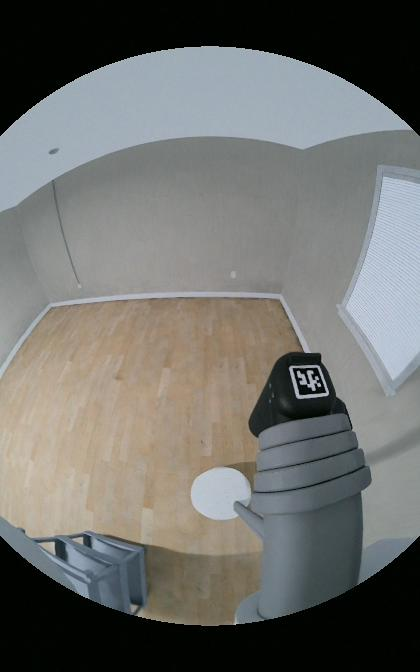

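Scene clock: 1050.57 s.
move: r2 moving
r1.base_odometry: x=-2.953 y=+1.748 heading=-0.100
r1.turned_by_wheels: +0.000
r1.turned_by_imu: +0.000
r1.base_tilt: forward=-1.6 right=+1.2
r1.lidar_m: 0.64 1.78 2.01 4.78 1.77 1.28 1.25 1.30 1.01 0.95 0.92 0.73
r1.base_status: not commanded
r1.joint_positions: lift_m=+0.850 arm_m=+0.257 wrist_yaw_rad=+0.019 wrist_pitch_rad=+0.003 wrist_roll_rad=+0.000 gripper_m=-0.034
r1.joint_status: not commanded
r1.measured_speeds: all 0
r1.motor_effort: lift_m=+24(24) arm_m=-7(7) wheel_0=+16(16) wheel_1=+4(4) wheel_2=+15(15)
r1.servo_current: wrist_yaw_rad=111(117) wrist_pitch_rad=39(46) wrist_roll_rad=65(65) gripper_m=65(65)
r1.contact_limits: arm_m 1; translate_m 0.7
r1.hand_pose: x=+0.7182 y=-0.0819 z=+1.0269 quat_wxyz=(+1.000, +0.000, +0.001, +0.009) (m; r1's base frame)
r1.wrist_depth_mm: - - 250 171 229 220 213 / - - 252 234 229 220 215 / - - 251 236 230 220 214 / - - 252 167 232 220 213 / - - 253 236 230 222 215 / - - 182 171 230 223 216 / - 154 254 173 146 221 217
r2.base_odometry: x=+0.601 y=-1.817 heading=+1.016
r2.turned_by_wheels: +0.000
r2.turned_by_imu: +0.000
r2.base_tilt: forward=-0.7 right=+0.0
r2.lidar_m: 2.64 2.75 3.66 3.66 0.70 0.72 3.21 1.60 1.14 1.07 1.12 1.48
r2.base_status: translate_m moving
r2.joint_positions: lift_m=+1.150 arm_m=+0.000 wrist_yaw_rad=+0.003 wrist_pitch_rad=+1.568 wrist_roll_rad=+1.568 gripper_m=+0.141
r2.joint_status: not commanded
r2.measured_speeds: translate_m=-0.121 strafe_m=+0.000 rotate_rad=+0.006 lift_m=+0.000 arm_m=+0.000 wrist_yaw_rad=+0.000 wrist_pitch_rad=+0.000 wrist_roll_rad=+0.000
r2.motor_effort: lift_m=+21(21) arm_m=-7(7) wheel_0=-5(9) wheel_1=-8(9) wheel_2=+11(12)
r2.servo_current: wrist_yaw_rad=33(59) wrist_pitch_rad=46(46) wrist_roll_rad=46(52) gripper_m=52(52)
r2.hand_pose: x=+0.1723 y=-0.0874 z=+1.0396 quat_wxyz=(+0.502, +0.500, +0.500, -0.498) (m; r2's base frame)
r2.wrist_depth_mm: 1255 1281 1229 1229 1255 1229 1229 / 1281 1255 1255 1281 1255 1255 1255 / 1308 1281 1229 1229 1229 1255 1229 / 1255 1281 1255 1281 1229 1229 1281 / 1281 1255 1281 1281 - 1255 353 / 1281 1255 1255 1255 212 1255 1255 / 1255 1281 1308 - 1229 1255 1255
pictures: none

Scene clock: 1056.17 s.
earlier move: r2 done
r1.base_odometry: x=-2.953 y=+1.748 heading=-0.100
r1.turned_by_wheels: +0.000
r1.turned_by_imu: +0.000
r1.base_tilt: forward=-1.5 right=+1.2
r1.lidar_m: 0.64 1.80 2.00 4.79 1.76 1.29 1.24 1.30 1.02 0.98 0.92 0.73
r1.base_status: not commanded
r1.joint_positions: lift_m=+0.850 arm_m=+0.257 wrist_yaw_rad=+0.019 wrist_pitch_rad=+0.003 wrist_roll_rad=+0.000 gripper_m=-0.034
r1.joint_status: not commanded
r1.measured_speeds: all 0
r1.on_its_own: wrist_yaw_rad is at rest, and its servo_current (130 mA) is outside its rest range (0 to 104 mA)
r1.motor_effort: lift_m=+24(24) arm_m=-7(7) wheel_0=+15(16) wheel_1=+4(4) wheel_2=+15(15)
r1.servo_current: wrist_yaw_rad=130(137) wrist_pitch_rad=46(52) wrist_roll_rad=46(72) gripper_m=59(72)
r1.contact_limits: arm_m 1; translate_m 0.7
r1.hand_pose: x=+0.7182 y=-0.0819 z=+1.0269 quat_wxyz=(+1.000, +0.000, +0.001, +0.009) (m; r1's base frame)
r1.wrist_depth_mm: - - 249 172 229 219 213 / - - 249 234 229 220 213 / - - 251 236 229 220 214 / - - 252 167 231 220 213 / - - 252 237 231 222 215 / - - 182 170 231 221 216 / - 154 253 172 146 221 216
r2.base_odometry: x=-0.110 y=-2.964 heading=+1.016
r2.turned_by_wheels: +0.000
r2.turned_by_imu: +0.000
r2.base_tilt: forward=-0.7 right=+0.1
r2.lidar_m: 3.90 0.69 0.52 0.80 1.78 1.92 1.81 1.70 1.17 1.11 1.15 1.56
r2.base_status: done
r2.joint_positions: lift_m=+1.150 arm_m=+0.000 wrist_yaw_rad=+0.003 wrist_pitch_rad=+1.568 wrist_roll_rad=+1.568 gripper_m=+0.141
r2.joint_status: not commanded
r2.measured_speeds: all 0
r2.motor_effort: lift_m=+21(21) arm_m=-7(7) wheel_0=-3(10) wheel_1=-3(9) wheel_2=+3(13)
r2.servo_current: wrist_yaw_rad=39(59) wrist_pitch_rad=39(46) wrist_roll_rad=39(65) gripper_m=46(59)
r2.hand_pose: x=+0.1723 y=-0.0874 z=+1.0396 quat_wxyz=(+0.502, +0.500, +0.500, -0.498) (m; r2's base frame)
r2.wrist_depth_mm: 1255 1229 1229 1255 1255 1255 1255 / 1255 1229 1255 1255 1255 1229 1205 / 1255 1281 1255 1255 1255 1281 1229 / 1229 1255 1281 1281 1255 1255 1229 / 1281 1255 1281 1281 - 1229 355 / 1255 1255 1281 1281 212 1255 1229 / 1281 1281 1255 - 1255 1255 1255
wait: 5.60 of 6 s (r2 has come to rest)
pictures: r2_head_camera, r2_head_left_camera, r2_head_right_camera
Images, in order (width x height): r2_head_camera 420x560, r2_head_left_camera 420x672, r2_head_right_camera 420x672.

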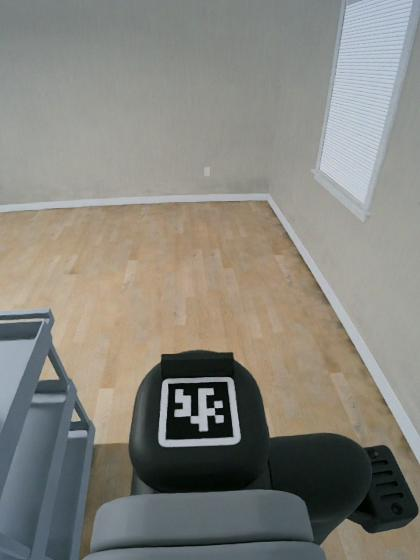

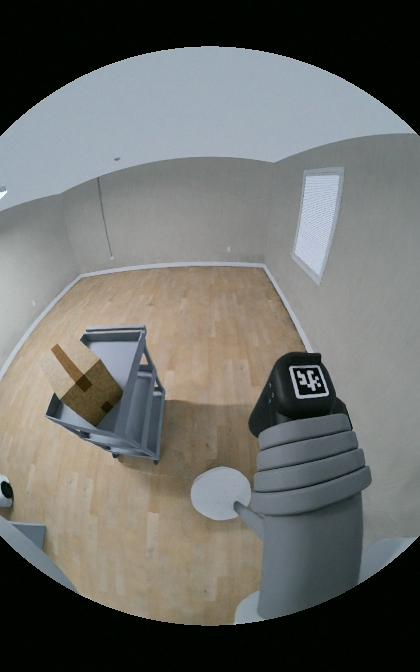

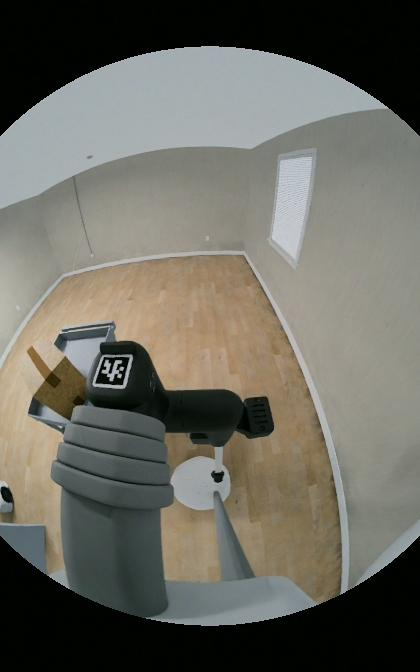

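>>> move --blocking false --r2 '{"base":{"rotate_rad":0.085}}'

>>> wait --seconds 1

>>> move --blocking false --r2 '{"base":{"translate_m":-0.1},"contact_limits":{"translate_m":0.2},"pace":"slow"}'

>>> wait --seconds 1.6 --cameras '["r2_head_camera","r2_head_left_camera","r1_head_left_camera"]'

Scene clock: 1072.37 s.
move: r2 moving
r1.base_odometry: x=-2.953 y=+1.748 heading=-0.100
r1.turned_by_wheels: +0.000
r1.turned_by_imu: +0.000
r1.base_tilt: forward=-1.6 right=+1.3
r1.lidar_m: 0.65 1.77 2.04 4.79 1.77 1.29 1.24 1.29 1.03 0.97 0.93 0.69
r1.base_status: not commanded
r1.joint_positions: lift_m=+0.850 arm_m=+0.257 wrist_yaw_rad=+0.019 wrist_pitch_rad=+0.003 wrist_roll_rad=+0.000 gripper_m=-0.034
r1.joint_status: not commanded
r1.measured_speeds: all 0
r1.motor_effort: lift_m=+24(24) arm_m=-7(7) wheel_0=+16(16) wheel_1=+4(4) wheel_2=+15(15)
r1.servo_current: wrist_yaw_rad=104(130) wrist_pitch_rad=46(52) wrist_roll_rad=46(59) gripper_m=65(72)
r1.contact_limits: arm_m 1; translate_m 0.7
r1.hand_pose: x=+0.7182 y=-0.0819 z=+1.0269 quat_wxyz=(+1.000, +0.000, +0.001, +0.009) (m; r1's base frame)
r1.wrist_depth_mm: - - 248 172 229 219 212 / - - 251 234 229 220 213 / - - 250 236 229 220 213 / - - 251 167 229 221 213 / - - 253 237 230 222 216 / - - 182 170 230 222 216 / - 154 254 172 146 222 216
r2.base_odometry: x=-0.110 y=-2.964 heading=+1.099
r2.turned_by_wheels: +0.083
r2.turned_by_imu: +0.081
r2.base_tilt: forward=-0.6 right=+0.1
r2.lidar_m: 3.99 0.66 0.52 2.33 1.76 1.89 1.82 1.53 1.15 1.13 1.18 1.69
r2.base_status: rotate_rad moving
r2.joint_positions: lift_m=+1.150 arm_m=+0.000 wrist_yaw_rad=+0.003 wrist_pitch_rad=+1.568 wrist_roll_rad=+1.568 gripper_m=+0.141
r2.joint_status: not commanded
r2.measured_speeds: translate_m=+0.000 strafe_m=-0.001 rotate_rad=+0.064 lift_m=+0.000 arm_m=+0.000 wrist_yaw_rad=+0.000 wrist_pitch_rad=+0.000 wrist_roll_rad=+0.000
r2.motor_effort: lift_m=+21(21) arm_m=-7(7) wheel_0=-3(7) wheel_1=-4(8) wheel_2=-6(9)
r2.servo_current: wrist_yaw_rad=52(52) wrist_pitch_rad=39(46) wrist_roll_rad=46(52) gripper_m=52(59)
r2.hand_pose: x=+0.1723 y=-0.0874 z=+1.0396 quat_wxyz=(+0.502, +0.500, +0.500, -0.498) (m; r2's base frame)
r2.wrist_depth_mm: 1229 1281 1255 1255 1229 1229 1229 / 1255 1229 1281 1281 1255 1255 1229 / 1255 1255 1255 1255 1229 1255 1229 / 1281 1255 1281 1255 1255 1255 1255 / 1229 1255 1255 1281 - 1229 353 / 1281 1281 1255 1229 212 1281 1229 / 1281 1229 1281 - 1255 1255 1255
pictures: none

Scene clock: 1072.70 s.
earlier move: r2 done
r1.base_odometry: x=-2.953 y=+1.748 heading=-0.100
r1.turned_by_wheels: +0.000
r1.turned_by_imu: +0.000
r1.base_tilt: forward=-1.5 right=+1.2
r1.lidar_m: 0.63 1.76 2.03 4.79 1.77 1.29 1.23 1.31 1.01 0.97 0.92 0.73
r1.base_status: not commanded
r1.joint_positions: lift_m=+0.850 arm_m=+0.257 wrist_yaw_rad=+0.019 wrist_pitch_rad=+0.003 wrist_roll_rad=+0.000 gripper_m=-0.034
r1.joint_status: not commanded
r1.measured_speeds: all 0
r1.on_its_own: wrist_yaw_rad is at rest, and its servo_current (117 mA) is outside its rest range (0 to 104 mA)
r1.motor_effort: lift_m=+24(24) arm_m=-7(7) wheel_0=+15(16) wheel_1=+4(4) wheel_2=+15(15)
r1.servo_current: wrist_yaw_rad=117(130) wrist_pitch_rad=33(52) wrist_roll_rad=59(65) gripper_m=59(72)
r1.contact_limits: arm_m 1; translate_m 0.7
r1.hand_pose: x=+0.7182 y=-0.0819 z=+1.0269 quat_wxyz=(+1.000, +0.000, +0.001, +0.009) (m; r1's base frame)
r1.wrist_depth_mm: - - 249 171 229 219 213 / - - 250 235 229 220 213 / - - 250 236 230 220 214 / - - 252 167 231 220 213 / - - 253 237 231 221 215 / - - 182 170 231 222 216 / - 154 253 173 146 222 216
r2.base_odometry: x=-0.110 y=-2.964 heading=+1.100
r2.turned_by_wheels: +0.001
r2.turned_by_imu: +0.001
r2.base_tilt: forward=-0.7 right=+0.0
r2.lidar_m: 4.00 0.63 0.53 2.32 1.76 1.89 1.82 1.55 1.17 1.11 1.19 1.71
r2.base_status: done
r2.joint_positions: lift_m=+1.150 arm_m=+0.000 wrist_yaw_rad=+0.003 wrist_pitch_rad=+1.568 wrist_roll_rad=+1.568 gripper_m=+0.141
r2.joint_status: not commanded
r2.measured_speeds: all 0
r2.motor_effort: lift_m=+21(21) arm_m=-7(7) wheel_0=-4(7) wheel_1=-5(8) wheel_2=-4(9)
r2.servo_current: wrist_yaw_rad=46(52) wrist_pitch_rad=46(52) wrist_roll_rad=33(52) gripper_m=52(59)
r2.hand_pose: x=+0.1723 y=-0.0874 z=+1.0396 quat_wxyz=(+0.502, +0.500, +0.500, -0.498) (m; r2's base frame)
r2.wrist_depth_mm: 1255 1281 1281 1229 1255 1229 1255 / 1255 1255 1255 1229 1255 1229 1229 / 1281 1255 1255 1281 1255 1255 1229 / 1255 1255 1255 1281 1229 1255 1255 / 1255 1281 1255 1255 - 1281 353 / 1281 1255 1255 1255 212 1281 1255 / 1255 1255 1281 - 1255 1255 1229
wait: 0.33 of 1 s (r2 has come to rest)
pictures: none

Scene clock: 1073.20 s.
move: r2 moving
r1.base_odometry: x=-2.953 y=+1.748 heading=-0.100
r1.turned_by_wheels: +0.000
r1.turned_by_imu: +0.000
r1.base_tilt: forward=-1.6 right=+1.2
r1.lidar_m: 0.63 1.78 2.04 4.79 1.79 1.28 1.23 1.30 1.03 0.96 0.92 0.71
r1.base_status: not commanded
r1.joint_positions: lift_m=+0.850 arm_m=+0.257 wrist_yaw_rad=+0.019 wrist_pitch_rad=+0.003 wrist_roll_rad=+0.000 gripper_m=-0.034
r1.joint_status: not commanded
r1.measured_speeds: all 0
r1.motor_effort: lift_m=+24(24) arm_m=-7(7) wheel_0=+15(16) wheel_1=+4(4) wheel_2=+15(15)
r1.servo_current: wrist_yaw_rad=111(117) wrist_pitch_rad=46(46) wrist_roll_rad=52(59) gripper_m=72(72)
r1.contact_limits: arm_m 1; translate_m 0.7
r1.hand_pose: x=+0.7182 y=-0.0819 z=+1.0269 quat_wxyz=(+1.000, +0.000, +0.001, +0.009) (m; r1's base frame)
r1.wrist_depth_mm: - - 248 172 229 219 213 / - - 250 234 229 220 213 / - - 251 235 229 220 214 / - - 252 167 229 221 213 / - - 252 237 231 223 215 / - - 182 170 230 222 216 / - 154 253 173 146 221 216
r2.base_odometry: x=-0.115 y=-2.975 heading=+1.100
r2.turned_by_wheels: +0.000
r2.turned_by_imu: +0.000
r2.base_tilt: forward=-0.7 right=+0.0
r2.lidar_m: 4.01 0.60 0.52 2.32 1.79 1.85 1.81 1.54 1.17 1.11 1.17 1.70
r2.base_status: translate_m moving
r2.joint_positions: lift_m=+1.150 arm_m=+0.000 wrist_yaw_rad=+0.003 wrist_pitch_rad=+1.568 wrist_roll_rad=+1.568 gripper_m=+0.141
r2.joint_status: not commanded
r2.measured_speeds: translate_m=-0.048 strafe_m=+0.000 rotate_rad=+0.002 lift_m=+0.000 arm_m=+0.000 wrist_yaw_rad=+0.000 wrist_pitch_rad=+0.000 wrist_roll_rad=+0.000
r2.motor_effort: lift_m=+21(21) arm_m=-7(7) wheel_0=-6(9) wheel_1=-6(8) wheel_2=+7(9)
r2.servo_current: wrist_yaw_rad=46(46) wrist_pitch_rad=46(46) wrist_roll_rad=46(65) gripper_m=46(52)
r2.contact_limits: translate_m 0.2
r2.hand_pose: x=+0.1723 y=-0.0874 z=+1.0396 quat_wxyz=(+0.502, +0.500, +0.500, -0.498) (m; r2's base frame)
r2.wrist_depth_mm: 1255 1281 1255 1281 1255 1255 1255 / 1255 1229 1255 1255 1229 1255 1229 / 1281 1255 1255 1281 1229 1255 1255 / 1255 1255 1255 1255 1229 1205 1255 / 1255 1255 1255 1281 - 1281 357 / 1255 1281 1229 1281 211 1255 1281 / 1255 1281 1281 - 1255 1255 1229
pictures: none

Scene clock: 1074.80 s.
earlier move: r2 moving
r1.base_odometry: x=-2.953 y=+1.748 heading=-0.100
r1.turned_by_wheels: +0.000
r1.turned_by_imu: +0.000
r1.base_tilt: forward=-1.5 right=+1.2
r1.lidar_m: 0.63 1.77 2.00 4.79 1.80 1.30 1.23 1.30 1.02 0.98 0.92 0.73
r1.base_status: not commanded
r1.joint_positions: lift_m=+0.850 arm_m=+0.257 wrist_yaw_rad=+0.019 wrist_pitch_rad=+0.003 wrist_roll_rad=+0.000 gripper_m=-0.034
r1.joint_status: not commanded
r1.measured_speeds: all 0
r1.on_its_own: wrist_yaw_rad is at rest, and its servo_current (117 mA) is outside its rest range (0 to 104 mA)
r1.motor_effort: lift_m=+24(24) arm_m=-7(7) wheel_0=+15(16) wheel_1=+4(4) wheel_2=+15(15)
r1.servo_current: wrist_yaw_rad=117(137) wrist_pitch_rad=46(52) wrist_roll_rad=39(65) gripper_m=65(72)
r1.contact_limits: arm_m 1; translate_m 0.7
r1.hand_pose: x=+0.7182 y=-0.0819 z=+1.0269 quat_wxyz=(+1.000, +0.000, +0.001, +0.009) (m; r1's base frame)
r1.wrist_depth_mm: - - 250 171 228 219 213 / - - 249 235 229 220 214 / - - 252 236 229 220 214 / - - 252 167 231 220 213 / - - 252 236 231 222 216 / - - 182 171 230 223 216 / - 154 253 173 146 221 216
r2.base_odometry: x=-0.155 y=-3.052 heading=+1.099
r2.turned_by_wheels: +0.000
r2.turned_by_imu: +0.000
r2.base_tilt: forward=-0.6 right=+0.1
r2.lidar_m: 4.07 0.64 0.56 2.27 1.74 1.76 1.72 1.51 1.18 1.11 1.19 1.69
r2.base_status: translate_m moving
r2.joint_positions: lift_m=+1.150 arm_m=+0.000 wrist_yaw_rad=+0.003 wrist_pitch_rad=+1.568 wrist_roll_rad=+1.568 gripper_m=+0.141
r2.joint_status: not commanded
r2.measured_speeds: all 0
r2.motor_effort: lift_m=+21(21) arm_m=-7(7) wheel_0=-4(9) wheel_1=-6(8) wheel_2=+6(10)
r2.servo_current: wrist_yaw_rad=46(59) wrist_pitch_rad=39(46) wrist_roll_rad=52(65) gripper_m=52(59)
r2.contact_limits: translate_m 0.2
r2.hand_pose: x=+0.1723 y=-0.0874 z=+1.0396 quat_wxyz=(+0.502, +0.500, +0.500, -0.498) (m; r2's base frame)
r2.wrist_depth_mm: 1281 1255 1255 1255 1255 1229 1229 / 1255 1255 1281 1229 1255 1229 1229 / 1255 1281 1255 1255 1255 1255 1255 / 1281 1255 1255 1255 1255 1229 1255 / 1255 1255 1255 1281 - 1255 357 / 1255 1281 1255 1255 212 1255 1255 / 1281 1255 1255 - 1255 1229 1255
wait: 1.60 s; no rest
pictures: r1_head_left_camera, r2_head_camera, r2_head_left_camera
Images, in order (width x height): r1_head_left_camera 420x672, r2_head_camera 420x560, r2_head_left_camera 420x672.

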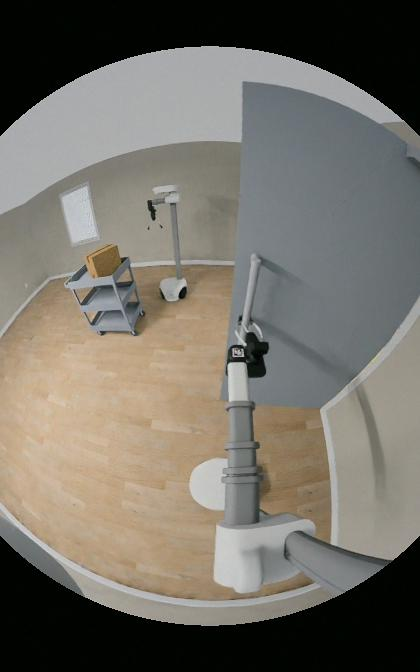

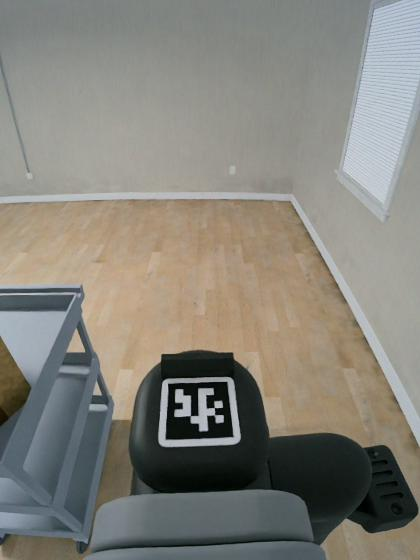

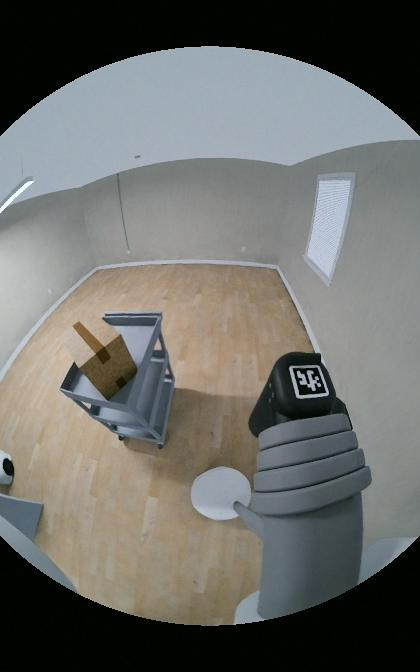

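>>> move --blocking false --r2 '{"base":{"strafe_m":0.35},"pace":"slow"}'

>>> wait --seconds 5 --cameras '["r2_head_camera","r2_head_left_camera","r2_wrist_camera"]'

Scene clock: 1096.13 s.
earlier move: r2 done
move: r2 moving
r1.base_odometry: x=-2.953 y=+1.748 heading=-0.100
r1.turned_by_wheels: +0.000
r1.turned_by_imu: +0.000
r1.base_tilt: forward=-1.6 right=+1.3
r1.lidar_m: 0.64 1.76 2.03 4.78 1.77 1.31 1.23 1.31 1.00 0.98 0.91 0.72
r1.base_status: not commanded
r1.joint_positions: lift_m=+0.850 arm_m=+0.257 wrist_yaw_rad=+0.019 wrist_pitch_rad=+0.003 wrist_roll_rad=+0.000 gripper_m=-0.034
r1.joint_status: not commanded
r1.measured_speeds: all 0
r1.motor_effort: lift_m=+24(24) arm_m=-7(7) wheel_0=+15(16) wheel_1=+4(4) wheel_2=+15(15)
r1.servo_current: wrist_yaw_rad=124(137) wrist_pitch_rad=39(46) wrist_roll_rad=46(59) gripper_m=59(72)
r1.contact_limits: arm_m 1; translate_m 0.7
r1.hand_pose: x=+0.7182 y=-0.0819 z=+1.0269 quat_wxyz=(+1.000, +0.000, +0.001, +0.009) (m; r1's base frame)
r1.wrist_depth_mm: - - 248 171 227 219 213 / - - 250 234 229 219 214 / - - 250 236 229 220 214 / - - 252 167 229 220 213 / - - 253 237 230 221 215 / - - 182 171 230 222 215 / - 154 253 173 146 222 216
r2.base_odometry: x=-0.168 y=-3.046 heading=+1.099
r2.turned_by_wheels: +0.000
r2.turned_by_imu: +0.001
r2.base_tilt: forward=-0.7 right=+0.1
r2.lidar_m: 4.08 0.62 0.53 2.28 1.73 1.77 1.72 1.57 1.14 1.13 1.21 1.76
r2.base_status: strafe_m moving
r2.joint_positions: lift_m=+1.150 arm_m=+0.000 wrist_yaw_rad=+0.003 wrist_pitch_rad=+1.568 wrist_roll_rad=+1.568 gripper_m=+0.141
r2.joint_status: not commanded
r2.measured_speeds: translate_m=+0.000 strafe_m=+0.057 rotate_rad=+0.000 lift_m=+0.000 arm_m=+0.000 wrist_yaw_rad=+0.000 wrist_pitch_rad=+0.000 wrist_roll_rad=+0.000
r2.motor_effort: lift_m=+21(21) arm_m=-7(7) wheel_0=-5(11) wheel_1=+7(9) wheel_2=-1(3)
r2.servo_current: wrist_yaw_rad=52(59) wrist_pitch_rad=39(46) wrist_roll_rad=46(59) gripper_m=46(52)
r2.hand_pose: x=+0.1723 y=-0.0874 z=+1.0396 quat_wxyz=(+0.502, +0.500, +0.500, -0.498) (m; r2's base frame)
r2.wrist_depth_mm: 1255 1255 1255 1255 1255 1255 1229 / 1255 1255 1281 1255 1255 1229 1255 / 1255 1255 1229 1281 1255 1255 1229 / 1281 1281 1255 1255 1281 1255 1255 / 1255 1281 1281 1255 - 1255 353 / 1255 1281 1255 1281 212 1281 1281 / 1281 1281 1281 - 1281 1229 1281
pictures: none

Scene clock: 1100.27 s.
earlier move: r2 done
r1.base_odometry: x=-2.953 y=+1.748 heading=-0.100
r1.turned_by_wheels: +0.000
r1.turned_by_imu: +0.000
r1.base_tilt: forward=-1.5 right=+1.2
r1.lidar_m: 0.65 1.77 2.04 4.79 1.79 1.30 1.23 1.31 1.01 0.95 0.91 0.73
r1.base_status: not commanded
r1.joint_positions: lift_m=+0.850 arm_m=+0.257 wrist_yaw_rad=+0.019 wrist_pitch_rad=+0.003 wrist_roll_rad=+0.000 gripper_m=-0.034
r1.joint_status: not commanded
r1.measured_speeds: all 0
r1.on_its_own: wrist_yaw_rad is at rest, and its servo_current (111 mA) is outside its rest range (0 to 104 mA)
r1.motor_effort: lift_m=+24(24) arm_m=-7(7) wheel_0=+15(17) wheel_1=+4(4) wheel_2=+15(15)
r1.servo_current: wrist_yaw_rad=111(137) wrist_pitch_rad=39(52) wrist_roll_rad=46(65) gripper_m=65(72)
r1.contact_limits: arm_m 1; translate_m 0.7
r1.hand_pose: x=+0.7182 y=-0.0819 z=+1.0269 quat_wxyz=(+1.000, +0.000, +0.001, +0.009) (m; r1's base frame)
r1.wrist_depth_mm: - - 249 172 229 219 212 / - - 250 234 229 220 213 / - 1661 251 235 229 220 214 / - - 251 167 231 220 213 / - - 252 236 231 222 215 / - - 181 170 230 223 217 / - 154 252 173 146 222 216
r2.base_odometry: x=-0.467 y=-2.894 heading=+1.099
r2.turned_by_wheels: +0.000
r2.turned_by_imu: +0.000
r2.base_tilt: forward=-0.7 right=+0.1
r2.lidar_m: 0.36 0.36 0.52 1.97 1.46 1.77 1.69 1.81 1.51 1.46 1.55 2.21
r2.base_status: done
r2.joint_positions: lift_m=+1.150 arm_m=+0.000 wrist_yaw_rad=+0.003 wrist_pitch_rad=+1.568 wrist_roll_rad=+1.568 gripper_m=+0.141
r2.joint_status: not commanded
r2.measured_speeds: all 0
r2.motor_effort: lift_m=+21(21) arm_m=-7(7) wheel_0=-5(11) wheel_1=+3(9) wheel_2=+0(3)
r2.servo_current: wrist_yaw_rad=46(65) wrist_pitch_rad=39(52) wrist_roll_rad=52(65) gripper_m=52(59)
r2.hand_pose: x=+0.1723 y=-0.0874 z=+1.0396 quat_wxyz=(+0.502, +0.500, +0.500, -0.498) (m; r2's base frame)
r2.wrist_depth_mm: 1281 1281 1281 1229 1205 1255 1229 / 1255 1255 1255 1281 1281 1255 1229 / 1281 1255 1229 1255 1229 1229 1229 / 1255 1255 1255 1255 1255 1229 1255 / 1229 1281 1255 1255 - 1255 355 / - 189 809 1229 212 1255 1281 / - - 809 - 1255 1255 1255
wait: 4.13 of 5 s (r2 has come to rest)
pictures: r2_head_camera, r2_head_left_camera, r2_wrist_camera
Images, in order (width x height): r2_head_camera 420x560, r2_head_left_camera 420x672, r2_wrist_camera 616x392.

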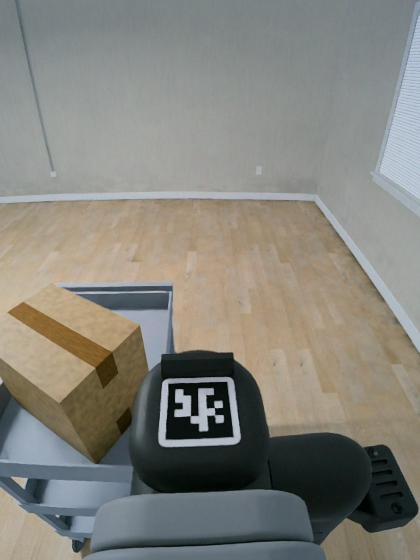

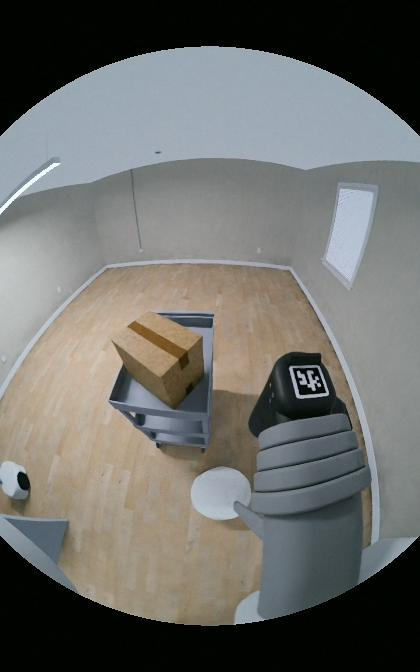

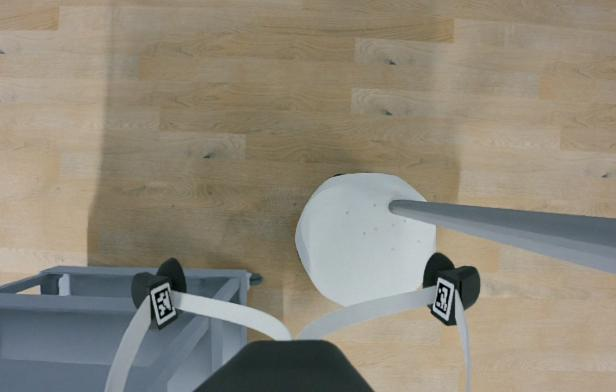

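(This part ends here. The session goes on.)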